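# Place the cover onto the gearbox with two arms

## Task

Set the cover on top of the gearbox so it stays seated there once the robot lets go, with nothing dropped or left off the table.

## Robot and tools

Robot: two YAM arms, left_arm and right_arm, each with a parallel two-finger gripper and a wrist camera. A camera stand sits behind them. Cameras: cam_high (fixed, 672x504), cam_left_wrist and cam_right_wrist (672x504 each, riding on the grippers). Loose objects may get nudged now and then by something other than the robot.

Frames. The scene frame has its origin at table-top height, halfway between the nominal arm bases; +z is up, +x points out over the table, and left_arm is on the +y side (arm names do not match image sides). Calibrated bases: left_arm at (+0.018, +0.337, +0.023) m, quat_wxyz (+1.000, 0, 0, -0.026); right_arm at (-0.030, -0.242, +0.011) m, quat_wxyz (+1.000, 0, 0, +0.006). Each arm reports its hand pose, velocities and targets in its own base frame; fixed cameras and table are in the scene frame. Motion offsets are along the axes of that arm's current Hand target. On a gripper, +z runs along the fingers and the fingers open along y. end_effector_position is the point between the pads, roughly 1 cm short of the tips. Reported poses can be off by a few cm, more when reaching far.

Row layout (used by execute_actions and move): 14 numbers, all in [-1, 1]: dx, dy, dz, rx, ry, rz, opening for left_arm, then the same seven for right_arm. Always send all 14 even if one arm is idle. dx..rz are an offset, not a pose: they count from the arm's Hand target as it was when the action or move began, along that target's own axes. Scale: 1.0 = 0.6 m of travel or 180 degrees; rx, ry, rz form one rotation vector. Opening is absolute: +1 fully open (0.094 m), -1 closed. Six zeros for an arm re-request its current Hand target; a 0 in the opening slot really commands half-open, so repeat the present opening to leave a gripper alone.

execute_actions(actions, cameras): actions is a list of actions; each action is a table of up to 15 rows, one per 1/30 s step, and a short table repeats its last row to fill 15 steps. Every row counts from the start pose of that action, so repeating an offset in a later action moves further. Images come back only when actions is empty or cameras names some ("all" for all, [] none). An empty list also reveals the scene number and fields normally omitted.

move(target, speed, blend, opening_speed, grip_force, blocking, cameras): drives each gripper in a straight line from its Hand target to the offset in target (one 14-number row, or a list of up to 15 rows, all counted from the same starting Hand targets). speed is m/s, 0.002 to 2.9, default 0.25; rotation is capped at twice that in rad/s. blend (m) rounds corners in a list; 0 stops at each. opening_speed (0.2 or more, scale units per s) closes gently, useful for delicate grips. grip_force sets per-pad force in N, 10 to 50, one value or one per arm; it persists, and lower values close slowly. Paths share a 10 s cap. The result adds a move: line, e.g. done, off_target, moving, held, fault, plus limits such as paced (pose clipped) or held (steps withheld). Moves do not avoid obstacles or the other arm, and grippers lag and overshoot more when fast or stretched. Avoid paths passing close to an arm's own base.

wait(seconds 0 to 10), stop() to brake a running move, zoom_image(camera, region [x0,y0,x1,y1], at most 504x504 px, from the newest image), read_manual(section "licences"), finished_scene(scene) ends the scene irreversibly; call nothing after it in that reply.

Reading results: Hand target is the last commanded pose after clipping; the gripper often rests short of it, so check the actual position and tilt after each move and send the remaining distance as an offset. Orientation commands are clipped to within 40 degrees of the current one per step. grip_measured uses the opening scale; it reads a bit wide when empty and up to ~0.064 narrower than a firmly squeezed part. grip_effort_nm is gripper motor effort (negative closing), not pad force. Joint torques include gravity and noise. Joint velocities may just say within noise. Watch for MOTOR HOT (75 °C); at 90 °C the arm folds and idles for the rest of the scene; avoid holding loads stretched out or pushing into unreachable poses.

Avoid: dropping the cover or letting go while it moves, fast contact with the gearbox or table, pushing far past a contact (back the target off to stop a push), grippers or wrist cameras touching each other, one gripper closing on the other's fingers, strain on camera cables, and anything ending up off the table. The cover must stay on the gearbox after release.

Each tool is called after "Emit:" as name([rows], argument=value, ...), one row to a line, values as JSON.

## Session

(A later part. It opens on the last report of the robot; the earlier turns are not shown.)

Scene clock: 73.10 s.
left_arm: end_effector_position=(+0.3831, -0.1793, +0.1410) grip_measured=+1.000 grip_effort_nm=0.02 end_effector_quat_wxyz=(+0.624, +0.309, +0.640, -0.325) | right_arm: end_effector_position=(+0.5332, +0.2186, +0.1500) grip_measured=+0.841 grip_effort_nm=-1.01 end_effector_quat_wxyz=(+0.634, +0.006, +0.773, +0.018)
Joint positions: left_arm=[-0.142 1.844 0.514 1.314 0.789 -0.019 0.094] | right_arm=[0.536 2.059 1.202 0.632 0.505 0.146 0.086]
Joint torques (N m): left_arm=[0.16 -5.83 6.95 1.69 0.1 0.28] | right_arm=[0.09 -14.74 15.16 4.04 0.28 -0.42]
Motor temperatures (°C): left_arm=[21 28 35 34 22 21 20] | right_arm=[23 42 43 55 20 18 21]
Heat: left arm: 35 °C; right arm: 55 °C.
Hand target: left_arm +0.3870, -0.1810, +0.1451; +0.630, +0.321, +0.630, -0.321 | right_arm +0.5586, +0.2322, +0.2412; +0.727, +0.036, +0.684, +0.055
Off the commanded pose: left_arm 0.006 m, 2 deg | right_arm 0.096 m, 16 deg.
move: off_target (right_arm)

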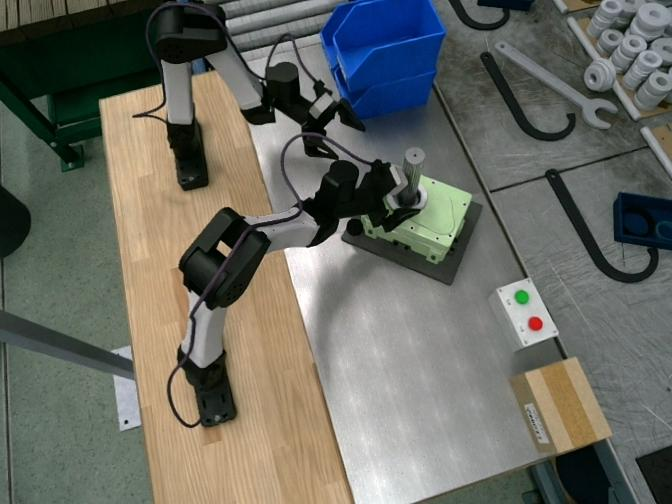

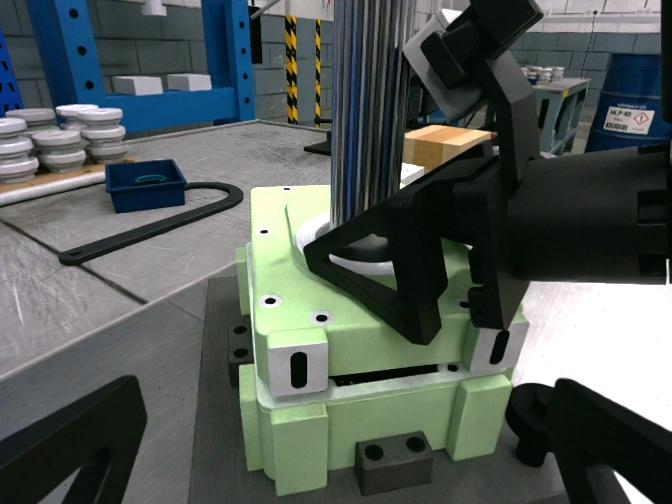

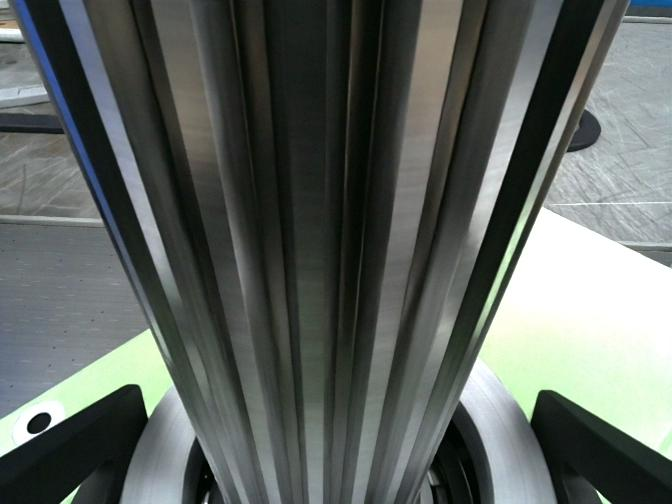

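Emit:
move(target=[0,0,0,0,0,0,1,-0.0097,0.0012,0.0040,-0.0108,0.0015,-0.0049,0.6], speed=0.08, cameras=["cam_high","cam_left_wrist","cam_right_wrist"])

Emit:
zoom_image(camera="cam_high", region=[350, 140, 490, 280])

Emit:
zoom_image(camera="cam_left_wrist", region=[220, 160, 556, 496])

Scene clock: 76.00 s.
left_arm: end_effector_position=(+0.3831, -0.1793, +0.1410) grip_measured=+1.000 grip_effort_nm=0.02 end_effector_quat_wxyz=(+0.624, +0.309, +0.640, -0.325) | right_arm: end_effector_position=(+0.5333, +0.2192, +0.1499) grip_measured=+0.841 grip_effort_nm=-1.01 end_effector_quat_wxyz=(+0.634, +0.004, +0.773, +0.018)
Joint positions: left_arm=[-0.142 1.844 0.514 1.314 0.789 -0.019 0.094] | right_arm=[0.535 2.059 1.202 0.632 0.5 0.144 0.086]
Joint torques (N m): left_arm=[0.13 -5.74 6.97 1.7 0.11 0.28] | right_arm=[-0.88 -16.32 15.16 3.91 -0.16 -0.65]
Motor temperatures (°C): left_arm=[21 28 35 34 22 21 20] | right_arm=[23 43 44 55 20 18 21]
Heat: left arm: 35 °C; right arm: 55 °C.
Hand target: left_arm +0.3870, -0.1810, +0.1451; +0.630, +0.321, +0.630, -0.321 | right_arm +0.5607, +0.2321, +0.2472; +0.726, +0.018, +0.685, +0.061
Off the commanded pose: left_arm 0.006 m, 2 deg | right_arm 0.102 m, 16 deg.
move: off_target (right_arm)

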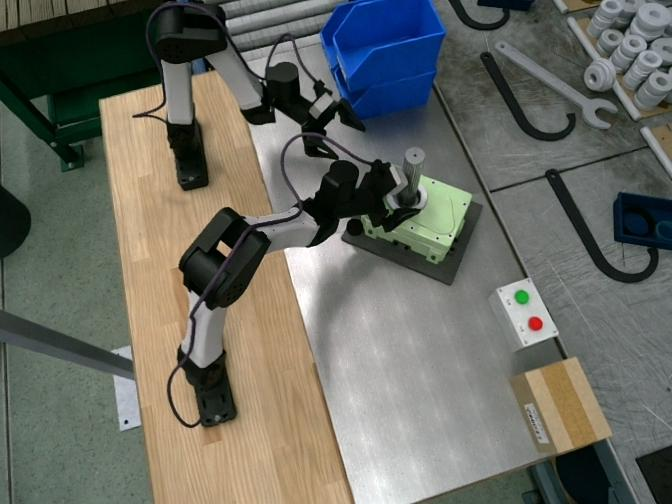

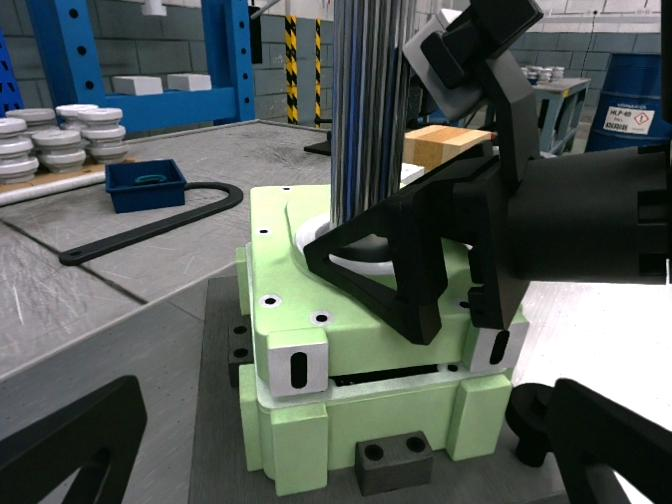

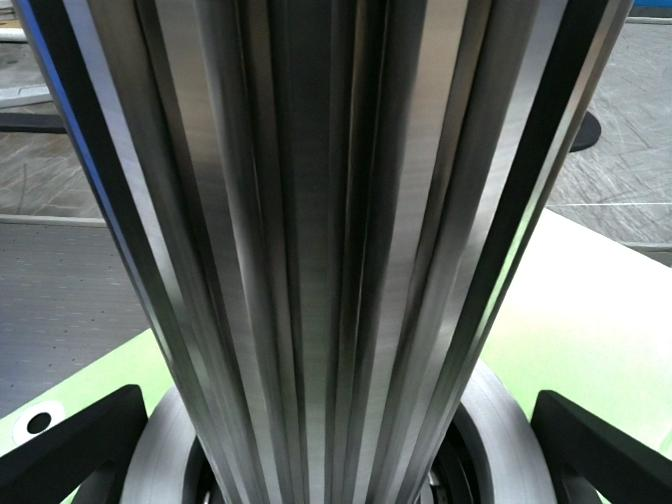

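Scaled by 3.600 from the camera's 672x504 image, which has a finer 960x720 frame.

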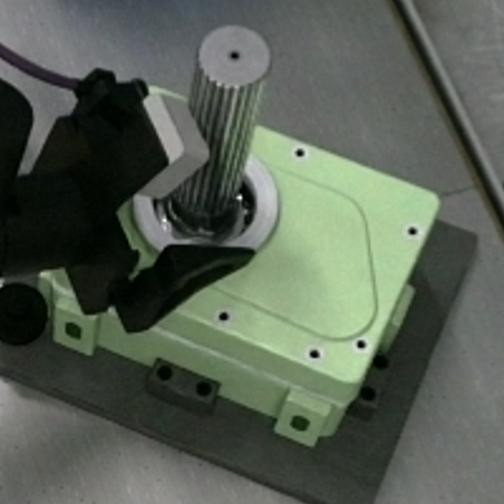

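Scaled by 1.500 from the camera's 672x504 image, which has a finer 960x720 frame.

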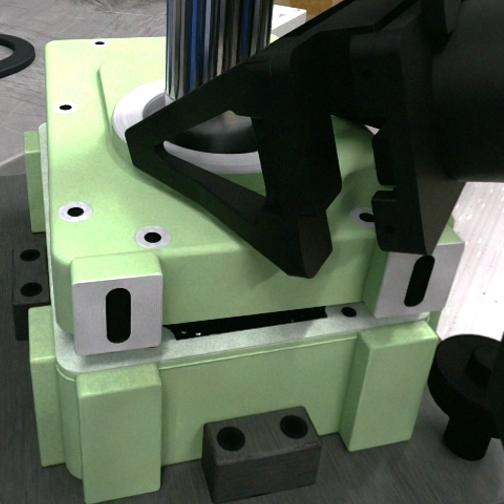

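Emit:
move(target=[0,0,0,0,0,0,1,-0.0165,0.0021,0.0010,0,0,0,0.6], speed=0.08, cameras=["cam_high","cam_left_wrist","cam_right_wrist"])

Emit:
zoom_image(camera="cam_high", region=[350, 140, 490, 280])

Emit:
zoom_image(camera="cam_left_wrist", region=[220, 160, 556, 496])

Scene clock: 77.27 s.
left_arm: end_effector_position=(+0.3831, -0.1793, +0.1410) grip_measured=+1.000 grip_effort_nm=0.02 end_effector_quat_wxyz=(+0.624, +0.309, +0.640, -0.325) | right_arm: end_effector_position=(+0.5334, +0.2192, +0.1501) grip_measured=+0.841 grip_effort_nm=-1.01 end_effector_quat_wxyz=(+0.634, +0.004, +0.773, +0.018)
Joint positions: left_arm=[-0.142 1.844 0.514 1.314 0.789 -0.019 0.094] | right_arm=[0.535 2.059 1.202 0.632 0.5 0.144 0.086]
Joint torques (N m): left_arm=[0.2 -5.78 6.94 1.68 0.1 0.3] | right_arm=[-0.85 -18.13 16.17 3.64 -0.15 -0.67]
Motor temperatures (°C): left_arm=[21 28 36 34 22 21 20] | right_arm=[23 43 44 55 20 18 21]
Heat: left arm: 36 °C; right arm: 55 °C.
Hand target: left_arm +0.3870, -0.1810, +0.1451; +0.630, +0.321, +0.630, -0.321 | right_arm +0.5607, +0.2323, +0.2573; +0.726, +0.018, +0.684, +0.061
Off the commanded pose: left_arm 0.006 m, 2 deg | right_arm 0.111 m, 16 deg.
move: off_target (right_arm)

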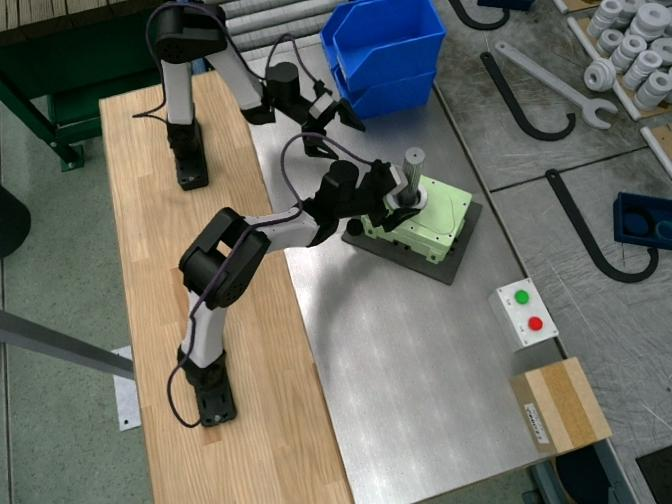

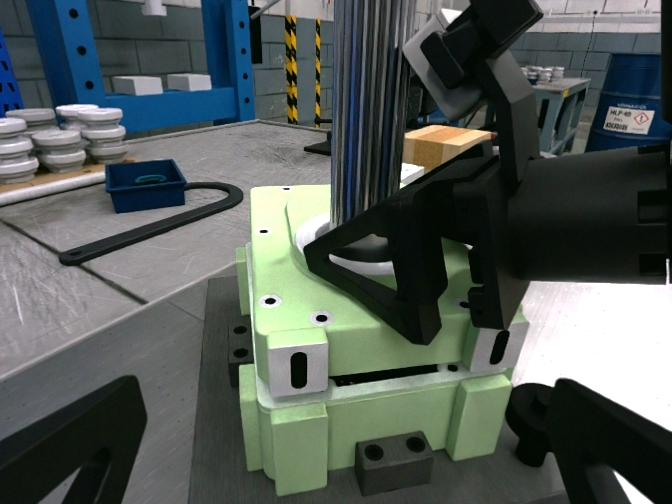

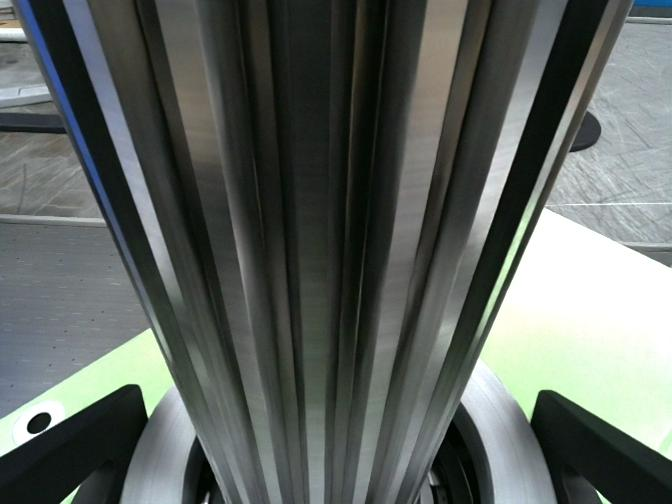

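Scaled by 3.600 from the camera's 672x504 image, which has a finer 960x720 frame.

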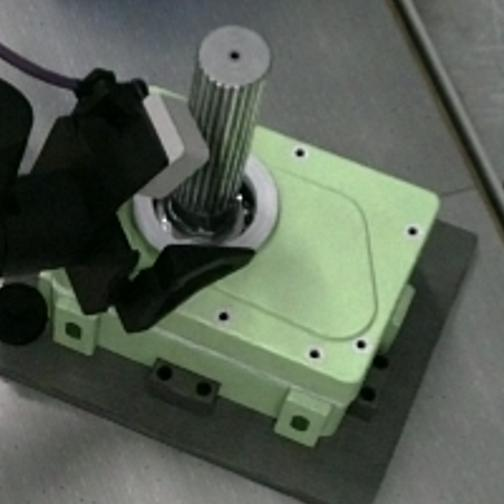

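Scaled by 1.500 from the camera's 672x504 image, which has a finer 960x720 frame.

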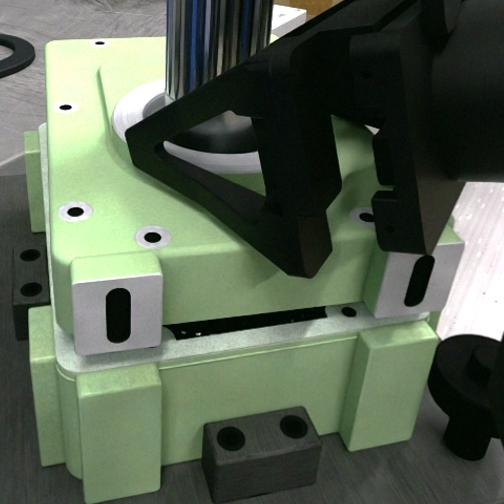

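Emit:
move(target=[0,0,0,0,0,0,1,-0.0378,0.0048,0.0024,0,0,0,0.6], speed=0.08, cameras=["cam_high","cam_left_wrist","cam_right_wrist"])

Emit:
zoom_image(camera="cam_high", region=[350, 140, 490, 280])

Emit:
zoom_image(camera="cam_left_wrist", region=[220, 160, 556, 496])

Scene clock: 79.03 s.
left_arm: end_effector_position=(+0.3831, -0.1793, +0.1410) grip_measured=+1.000 grip_effort_nm=0.02 end_effector_quat_wxyz=(+0.624, +0.309, +0.640, -0.325) | right_arm: end_effector_position=(+0.5303, +0.2188, +0.1505) grip_measured=+0.841 grip_effort_nm=-1.01 end_effector_quat_wxyz=(+0.618, -0.008, +0.786, +0.011)
Joint positions: left_arm=[-0.142 1.844 0.514 1.314 0.789 -0.019 0.094] | right_arm=[0.535 2.033 1.213 0.548 0.492 0.139 0.086]
Joint torques (N m): left_arm=[0.2 -5.79 6.91 1.68 0.11 0.28] | right_arm=[-0.79 -20.49 17.35 3.76 -0.04 -0.6]
Motor temperatures (°C): left_arm=[21 28 36 34 22 21 20] | right_arm=[23 44 45 55 20 18 21]
Heat: left arm: 36 °C; right arm: 55 °C.
Hand target: left_arm +0.3870, -0.1810, +0.1451; +0.630, +0.321, +0.630, -0.321 | right_arm +0.5607, +0.2327, +0.2801; +0.726, +0.018, +0.685, +0.061
Off the commanded pose: left_arm 0.006 m, 2 deg | right_arm 0.134 m, 18 deg.
move: off_target (right_arm)

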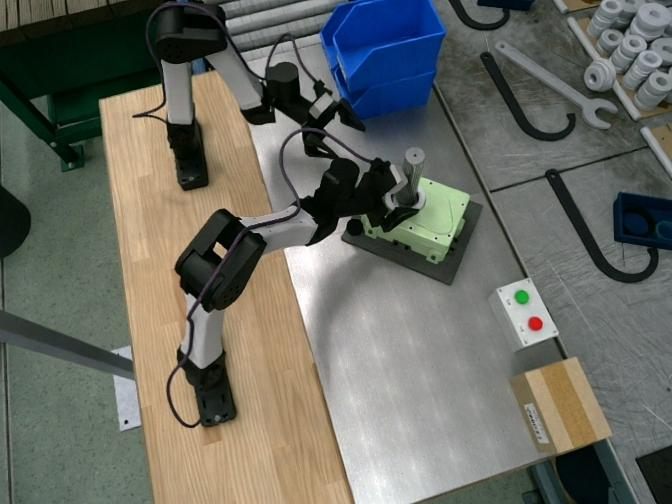

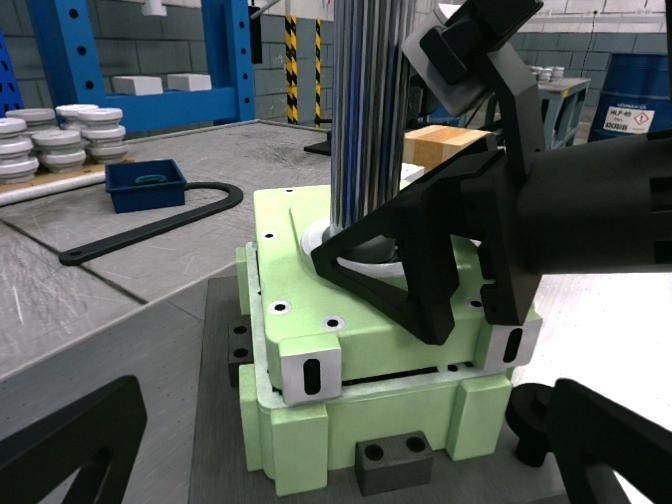

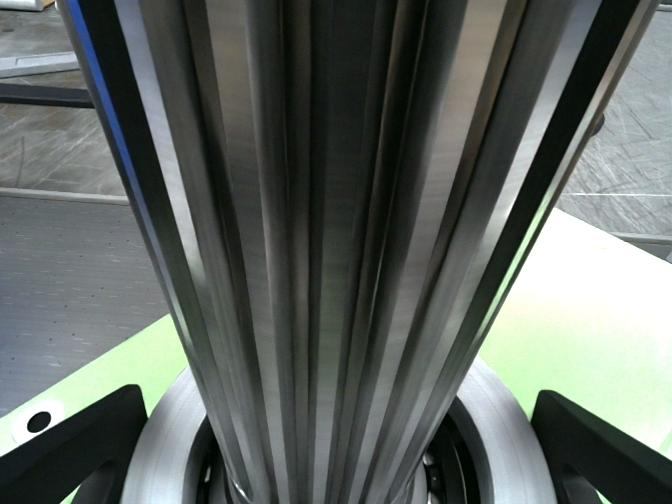

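Scaled by 3.600 from the camera's 672x504 image, which has a finer 960x720 frame.

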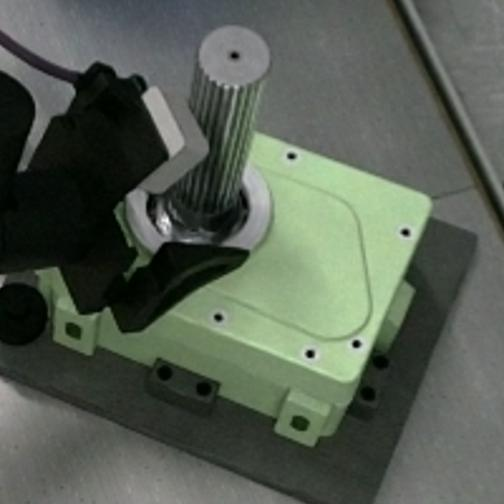

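Scaled by 1.500 from the camera's 672x504 image, which has a finer 960x720 frame.

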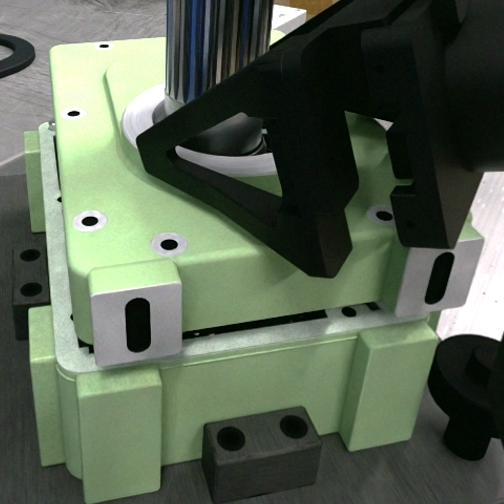

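Emit:
move(target=[0,0,0,0,0,0,1,-0.0495,0.0053,0.0063,-0.0065,-0.0077,-0.0001,0.6], speed=0.1, cameras=["cam_high","cam_left_wrist","cam_right_wrist"])

Emit:
zoom_image(camera="cam_high", region=[350, 140, 490, 280])

Emit:
zoom_image(camera="cam_left_wrist", region=[220, 160, 556, 496])

Scene clock: 80.67 s.
left_arm: end_effector_position=(+0.3831, -0.1793, +0.1410) grip_measured=+1.000 grip_effort_nm=0.02 end_effector_quat_wxyz=(+0.624, +0.309, +0.640, -0.325) | right_arm: end_effector_position=(+0.5267, +0.2202, +0.1569) grip_measured=+0.841 grip_effort_nm=-1.01 end_effector_quat_wxyz=(+0.603, -0.033, +0.797, +0.010)
Joint positions: left_arm=[-0.142 1.844 0.514 1.314 0.789 -0.019 0.094] | right_arm=[0.53 1.994 1.226 0.459 0.453 0.114 0.086]
Joint torques (N m): left_arm=[0.16 -5.79 6.91 1.68 0.11 0.29] | right_arm=[-0.95 -22.06 18.07 4.17 0.11 -0.46]
Motor temperatures (°C): left_arm=[21 28 36 34 22 21 20] | right_arm=[23 45 46 55 20 18 21]
Heat: left arm: 36 °C; right arm: 55 °C.
Hand target: left_arm +0.3870, -0.1810, +0.1451; +0.630, +0.321, +0.630, -0.321 | right_arm +0.5625, +0.2328, +0.3102; +0.735, +0.011, +0.675, +0.068
Off the commanded pose: left_arm 0.006 m, 2 deg | right_arm 0.158 m, 22 deg.
move: off_target (right_arm)

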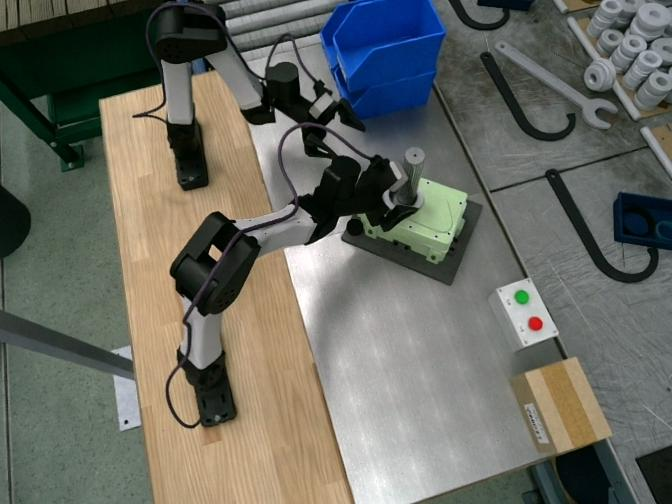

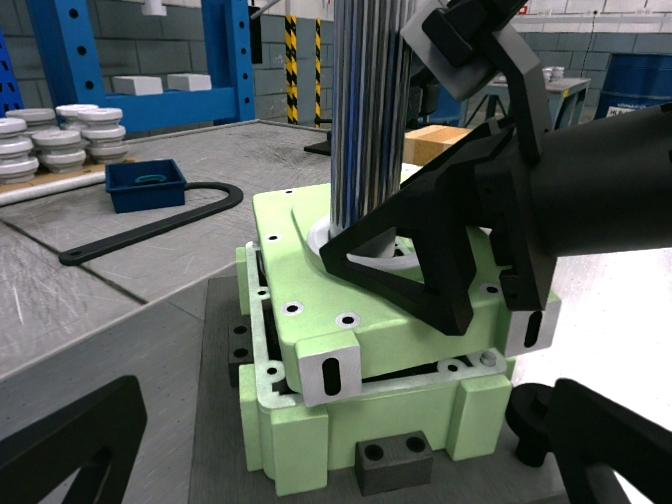

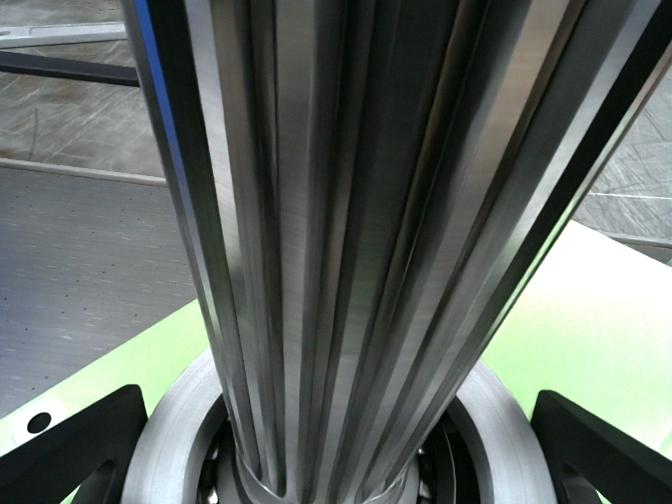

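Scaled by 3.600 from the camera's 672x504 image, which has a finer 960x720 frame.

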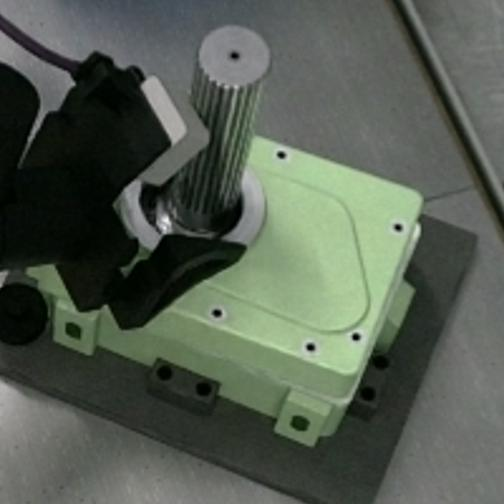

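Scaled by 1.500 from the camera's 672x504 image, which has a finer 960x720 frame.

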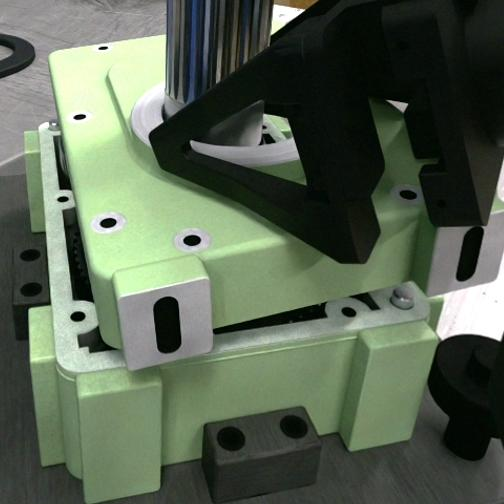

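Emit:
move(target=[0,0,0,0,0,0,1,-0.0002,0.0015,-0.0040,-0.0002,-0.0297,0.0146,0.6], speed=0.1, cameras=["cam_high","cam_left_wrist","cam_right_wrist"])

Emit:
zoom_image(camera="cam_high", region=[350, 140, 490, 280])

Emit:
zoom_image(camera="cam_left_wrist", region=[220, 160, 556, 496])

Scene clock: 83.70 s.
left_arm: end_effector_position=(+0.3831, -0.1793, +0.1410) grip_measured=+1.000 grip_effort_nm=0.02 end_effector_quat_wxyz=(+0.624, +0.309, +0.640, -0.325) | right_arm: end_effector_position=(+0.5333, +0.2269, +0.1915) grip_measured=+0.841 grip_effort_nm=-1.01 end_effector_quat_wxyz=(+0.647, -0.019, +0.761, +0.040)
Joint positions: left_arm=[-0.142 1.844 0.514 1.314 0.789 -0.019 0.094] | right_arm=[0.53 1.986 1.238 0.57 0.437 0.113 0.086]
Joint torques (N m): left_arm=[0.21 -5.81 6.97 1.68 0.11 0.28] | right_arm=[-0.54 -15.88 16.01 4.64 0.34 -0.31]
Motor temperatures (°C): left_arm=[21 28 36 34 22 21 20] | right_arm=[23 46 46 57 20 18 21]
Heat: left arm: 36 °C; right arm: 57 °C.
Hand target: left_arm +0.3870, -0.1810, +0.1451; +0.630, +0.321, +0.630, -0.321 | right_arm +0.5601, +0.2335, +0.3102; +0.763, +0.029, +0.640, +0.084
Off the commanded pose: left_arm 0.006 m, 2 deg | right_arm 0.122 m, 21 deg.
move: off_target (right_arm)

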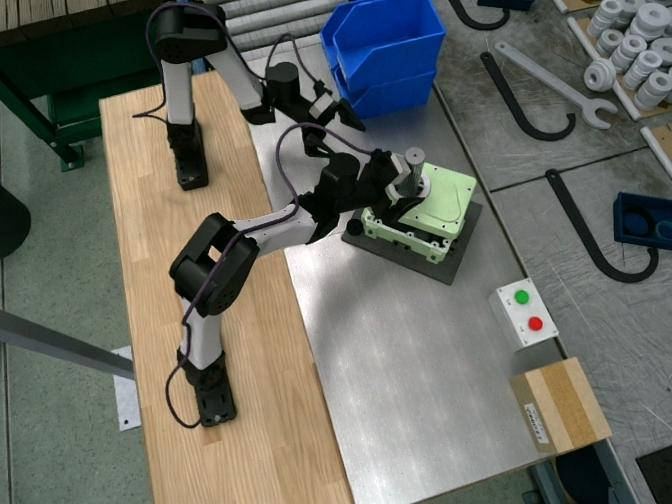

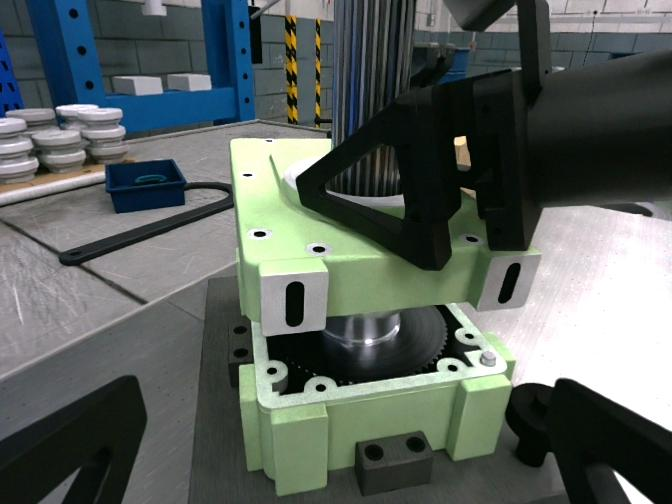

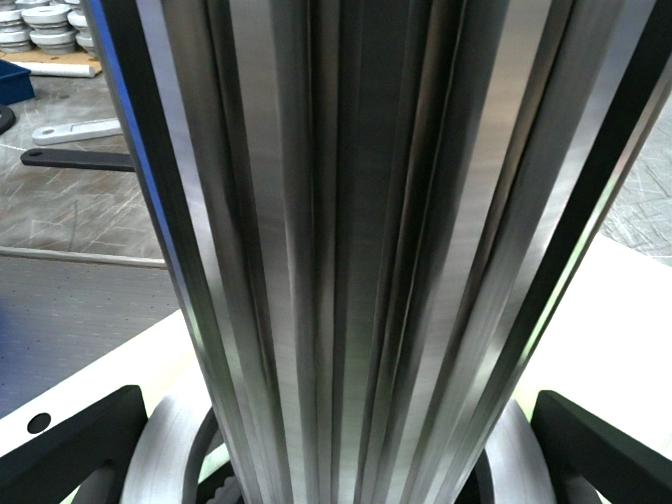

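Scaled by 3.600 from the camera's 672x504 image, which has a finer 960x720 frame.

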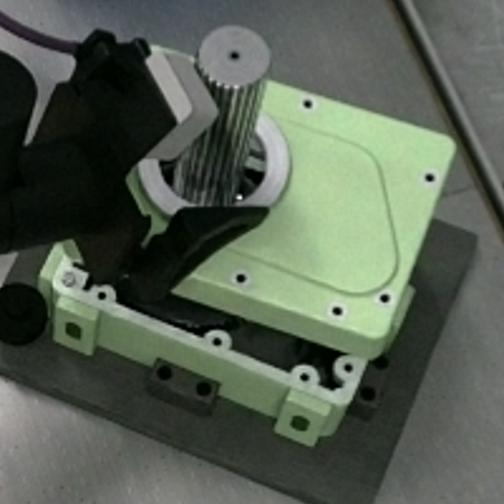

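Scaled by 1.500 from the camera's 672x504 image, which has a finer 960x720 frame.

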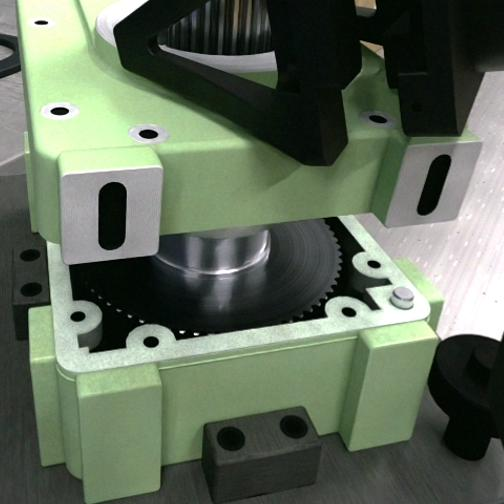

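Emit:
move(target=[0,0,0,0,0,0,1,0.0705,-0.0257,-0.0237,0.0103,0.0106,-0.0056,0.6], speed=0.1, cameras=["cam_high","cam_left_wrist","cam_right_wrist"])

Emit:
zoom_image(camera="cam_high", region=[350, 140, 490, 280])

Emit:
zoom_image(camera="cam_left_wrist", region=[220, 160, 556, 496])

Scene clock: 87.70 s.
left_arm: end_effector_position=(+0.3831, -0.1793, +0.1410) grip_measured=+1.000 grip_effort_nm=0.02 end_effector_quat_wxyz=(+0.624, +0.309, +0.640, -0.325) | right_arm: end_effector_position=(+0.5389, +0.2261, +0.1778) grip_measured=+0.841 grip_effort_nm=-1.01 end_effector_quat_wxyz=(+0.664, -0.002, +0.746, +0.038)
Joint positions: left_arm=[-0.142 1.844 0.514 1.314 0.789 -0.019 0.094] | right_arm=[0.532 2.052 1.221 0.703 0.469 0.114 0.086]
Joint torques (N m): left_arm=[0.21 -5.82 6.93 1.68 0.1 0.29] | right_arm=[-0.98 -15.28 12.26 4.24 0.25 -0.35]
Motor temperatures (°C): left_arm=[21 28 36 34 22 21 20] | right_arm=[23 47 46 59 20 18 21]
Heat: left arm: 36 °C; right arm: 59 °C.
Hand target: left_arm +0.3870, -0.1810, +0.1451; +0.630, +0.321, +0.630, -0.321 | right_arm +0.5546, +0.2246, +0.2642; +0.753, +0.035, +0.654, +0.068
Off the commanded pose: left_arm 0.006 m, 2 deg | right_arm 0.088 m, 16 deg.
move: off_target (right_arm)

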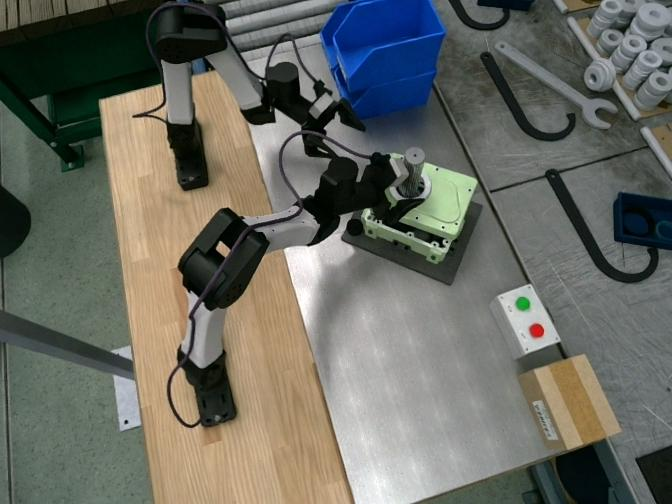

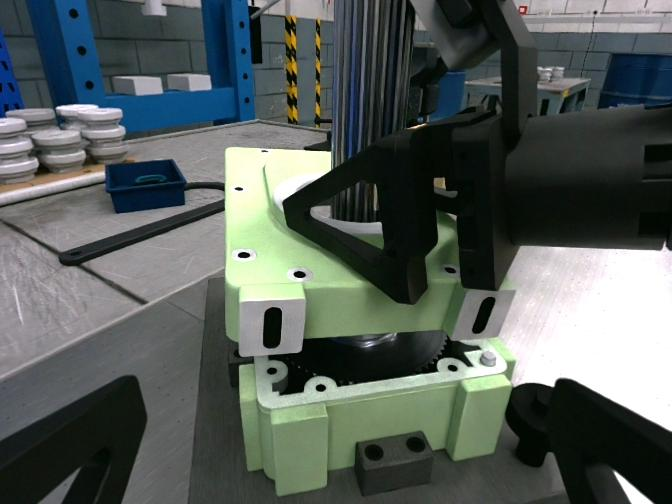

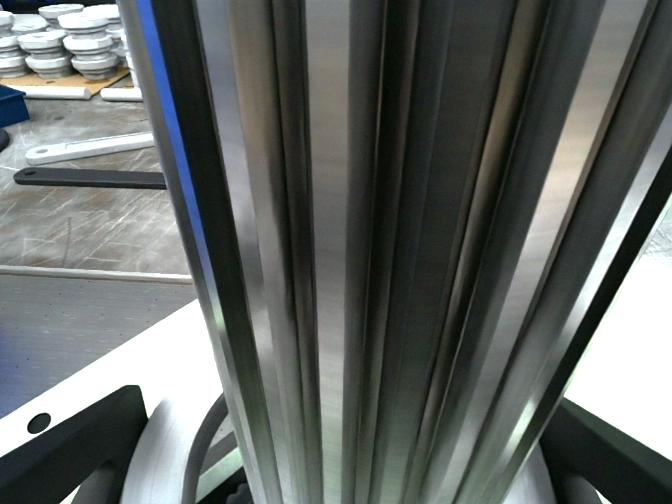

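Scaled by 3.600 from the camera's 672x504 image, which has a finer 960x720 frame.

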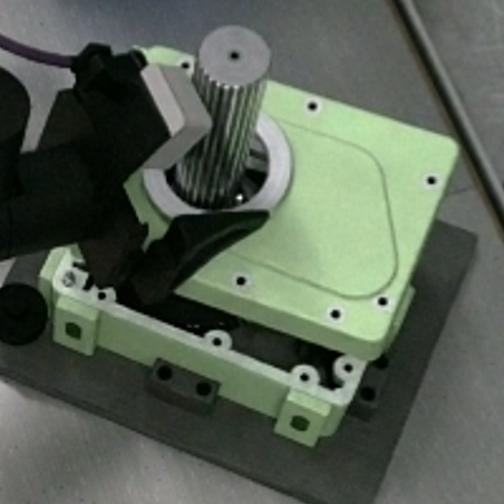

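Scaled by 1.500 from the camera's 672x504 image, which has a finer 960x720 frame.

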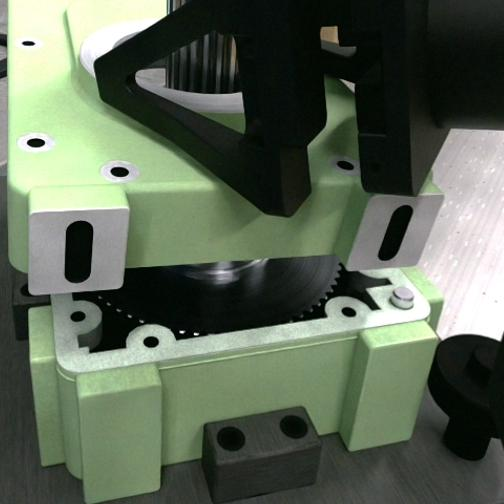

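Emit:
move(target=[0,0,0,0,0,0,1,0.0238,-0.0217,-0.0145,0.0073,0.0113,-0.0003,0.6], speed=0.1, cameras=["cam_high","cam_left_wrist","cam_right_wrist"])

Emit:
zoom_image(camera="cam_high", region=[350, 140, 490, 280])

Emit:
zoom_image(camera="cam_left_wrist", region=[220, 160, 556, 496])

Scene clock: 91.40 s.
left_arm: end_effector_position=(+0.3831, -0.1793, +0.1410) grip_measured=+1.000 grip_effort_nm=0.02 end_effector_quat_wxyz=(+0.624, +0.309, +0.640, -0.325) | right_arm: end_effector_position=(+0.5346, +0.2149, +0.1546) grip_measured=+0.841 grip_effort_nm=-1.01 end_effector_quat_wxyz=(+0.643, -0.006, +0.765, +0.023)
Joint positions: left_arm=[-0.142 1.844 0.514 1.314 0.789 -0.019 0.094] | right_arm=[0.519 2.052 1.181 0.678 0.468 0.117 0.086]
Joint torques (N m): left_arm=[0.18 -5.82 6.97 1.68 0.11 0.28] | right_arm=[-0.7 -16.88 10.41 4.45 0.38 -0.15]
Motor temperatures (°C): left_arm=[21 28 36 34 22 21 20] | right_arm=[23 47 45 60 20 18 21]
Heat: left arm: 36 °C; right arm: 60 °C.
Hand target: left_arm +0.3870, -0.1810, +0.1451; +0.630, +0.321, +0.630, -0.321 | right_arm +0.5487, +0.2134, +0.2471; +0.741, +0.042, +0.668, +0.060
Off the commanded pose: left_arm 0.006 m, 2 deg | right_arm 0.094 m, 17 deg.
move: off_target (right_arm)

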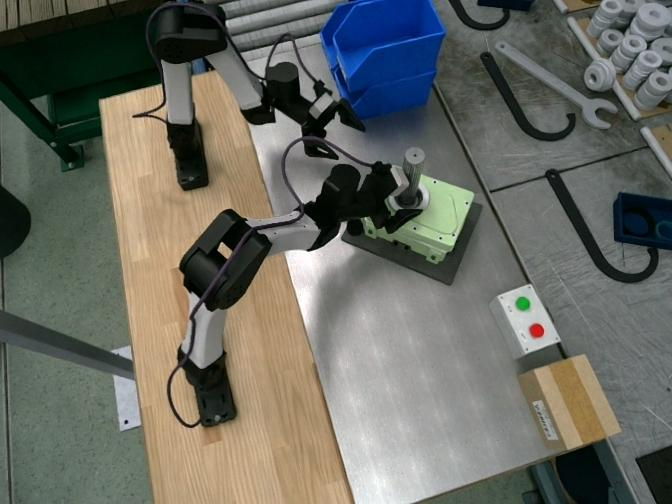

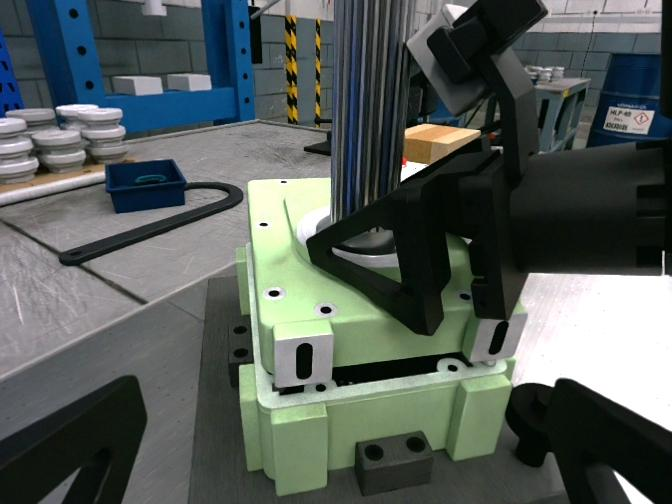

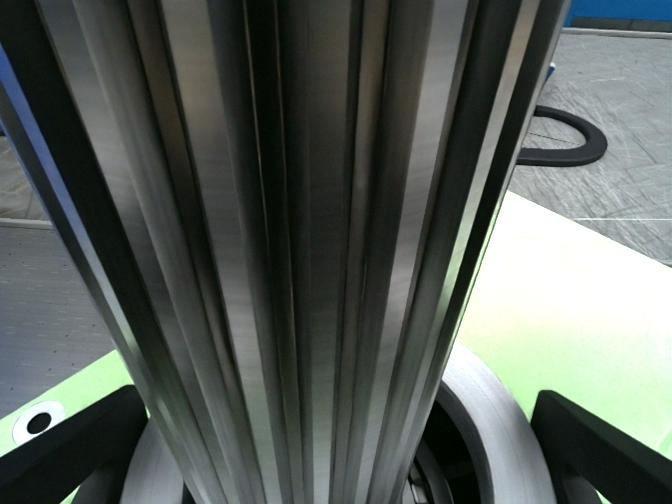

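Scaled by 3.600 from the camera's 672x504 image, which has a finer 960x720 frame.

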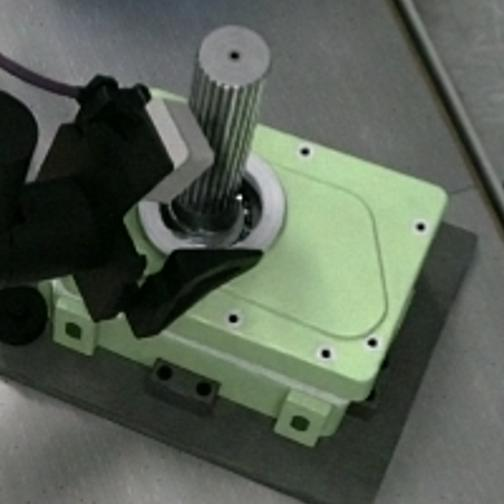

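Scaled by 1.500 from the camera's 672x504 image, which has a finer 960x720 frame.

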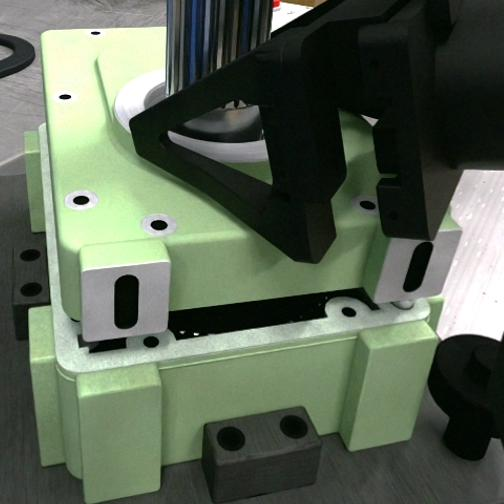

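Emit:
move(target=[0,0,0,0,0,0,1,0.0028,0.0208,-0.0017,0,0,0,0.6], speed=0.1, cameras=["cam_high","cam_left_wrist","cam_right_wrist"])

Emit:
zoom_image(camera="cam_high", region=[350, 140, 490, 280])

Emit:
zoom_image(camera="cam_left_wrist", region=[220, 160, 556, 496])

Scene clock: 98.47 s.
left_arm: end_effector_position=(+0.3831, -0.1793, +0.1410) grip_measured=+1.000 grip_effort_nm=0.02 end_effector_quat_wxyz=(+0.624, +0.309, +0.640, -0.325) | right_arm: end_effector_position=(+0.5297, +0.2189, +0.1515) grip_measured=+0.841 grip_effort_nm=-1.01 end_effector_quat_wxyz=(+0.643, -0.001, +0.765, +0.027)
Joint positions: left_arm=[-0.142 1.844 0.514 1.314 0.789 -0.019 0.094] | right_arm=[0.533 2.052 1.166 0.691 0.482 0.131 0.086]
Joint torques (N m): left_arm=[0.17 -5.81 6.95 1.68 0.11 0.29] | right_arm=[0.34 -15.88 13.09 4.28 0.54 -0.29]
Motor temperatures (°C): left_arm=[21 28 36 35 22 21 20] | right_arm=[23 48 44 62 20 18 21]
Heat: left arm: 36 °C; right arm: 62 °C.
Hand target: left_arm +0.3870, -0.1810, +0.1451; +0.630, +0.321, +0.630, -0.321 | right_arm +0.5474, +0.2260, +0.2471; +0.741, +0.042, +0.668, +0.060
Off the commanded pose: left_arm 0.006 m, 2 deg | right_arm 0.098 m, 17 deg.
move: off_target (right_arm)

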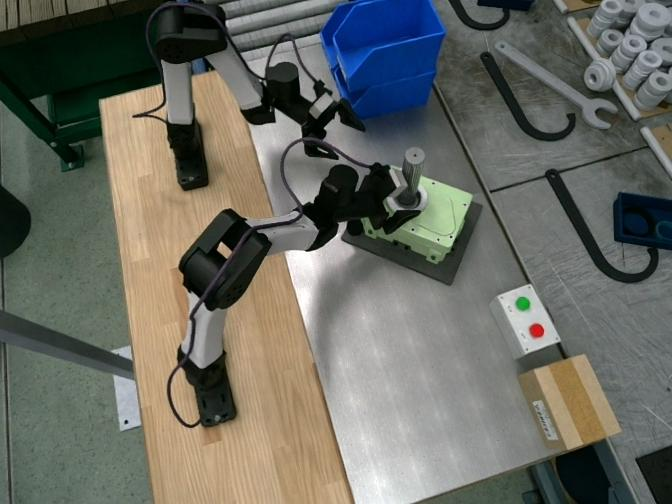

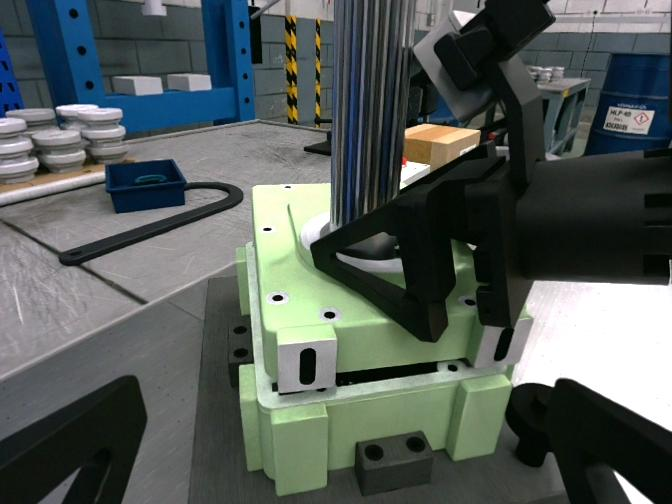

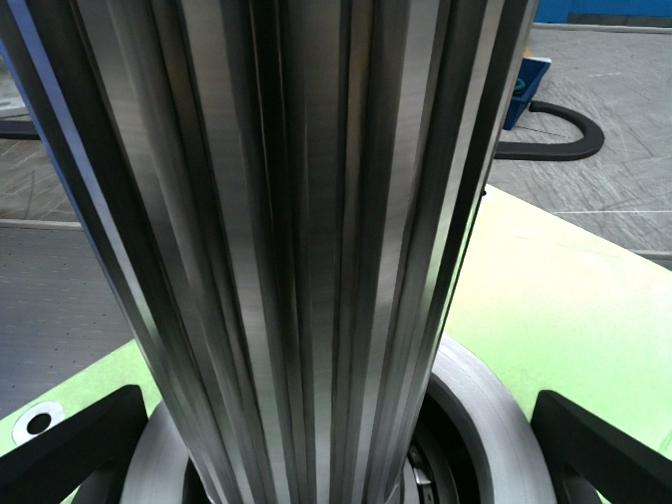

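Scaled by 3.600 from the camera's 672x504 image, which has a finer 960x720 frame.

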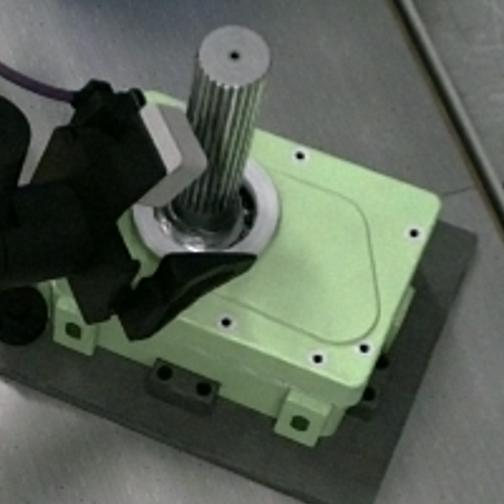

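Scaled by 1.500 from the camera's 672x504 image, which has a finer 960x720 frame.

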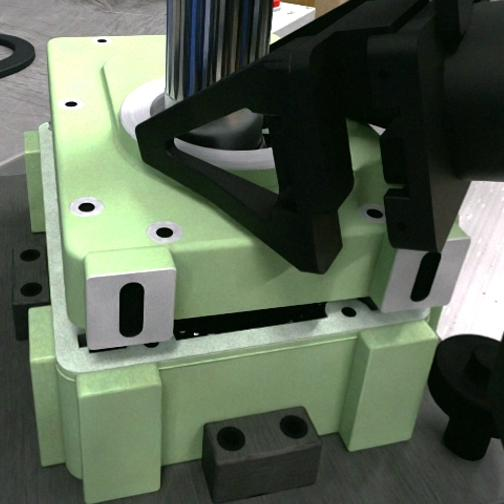

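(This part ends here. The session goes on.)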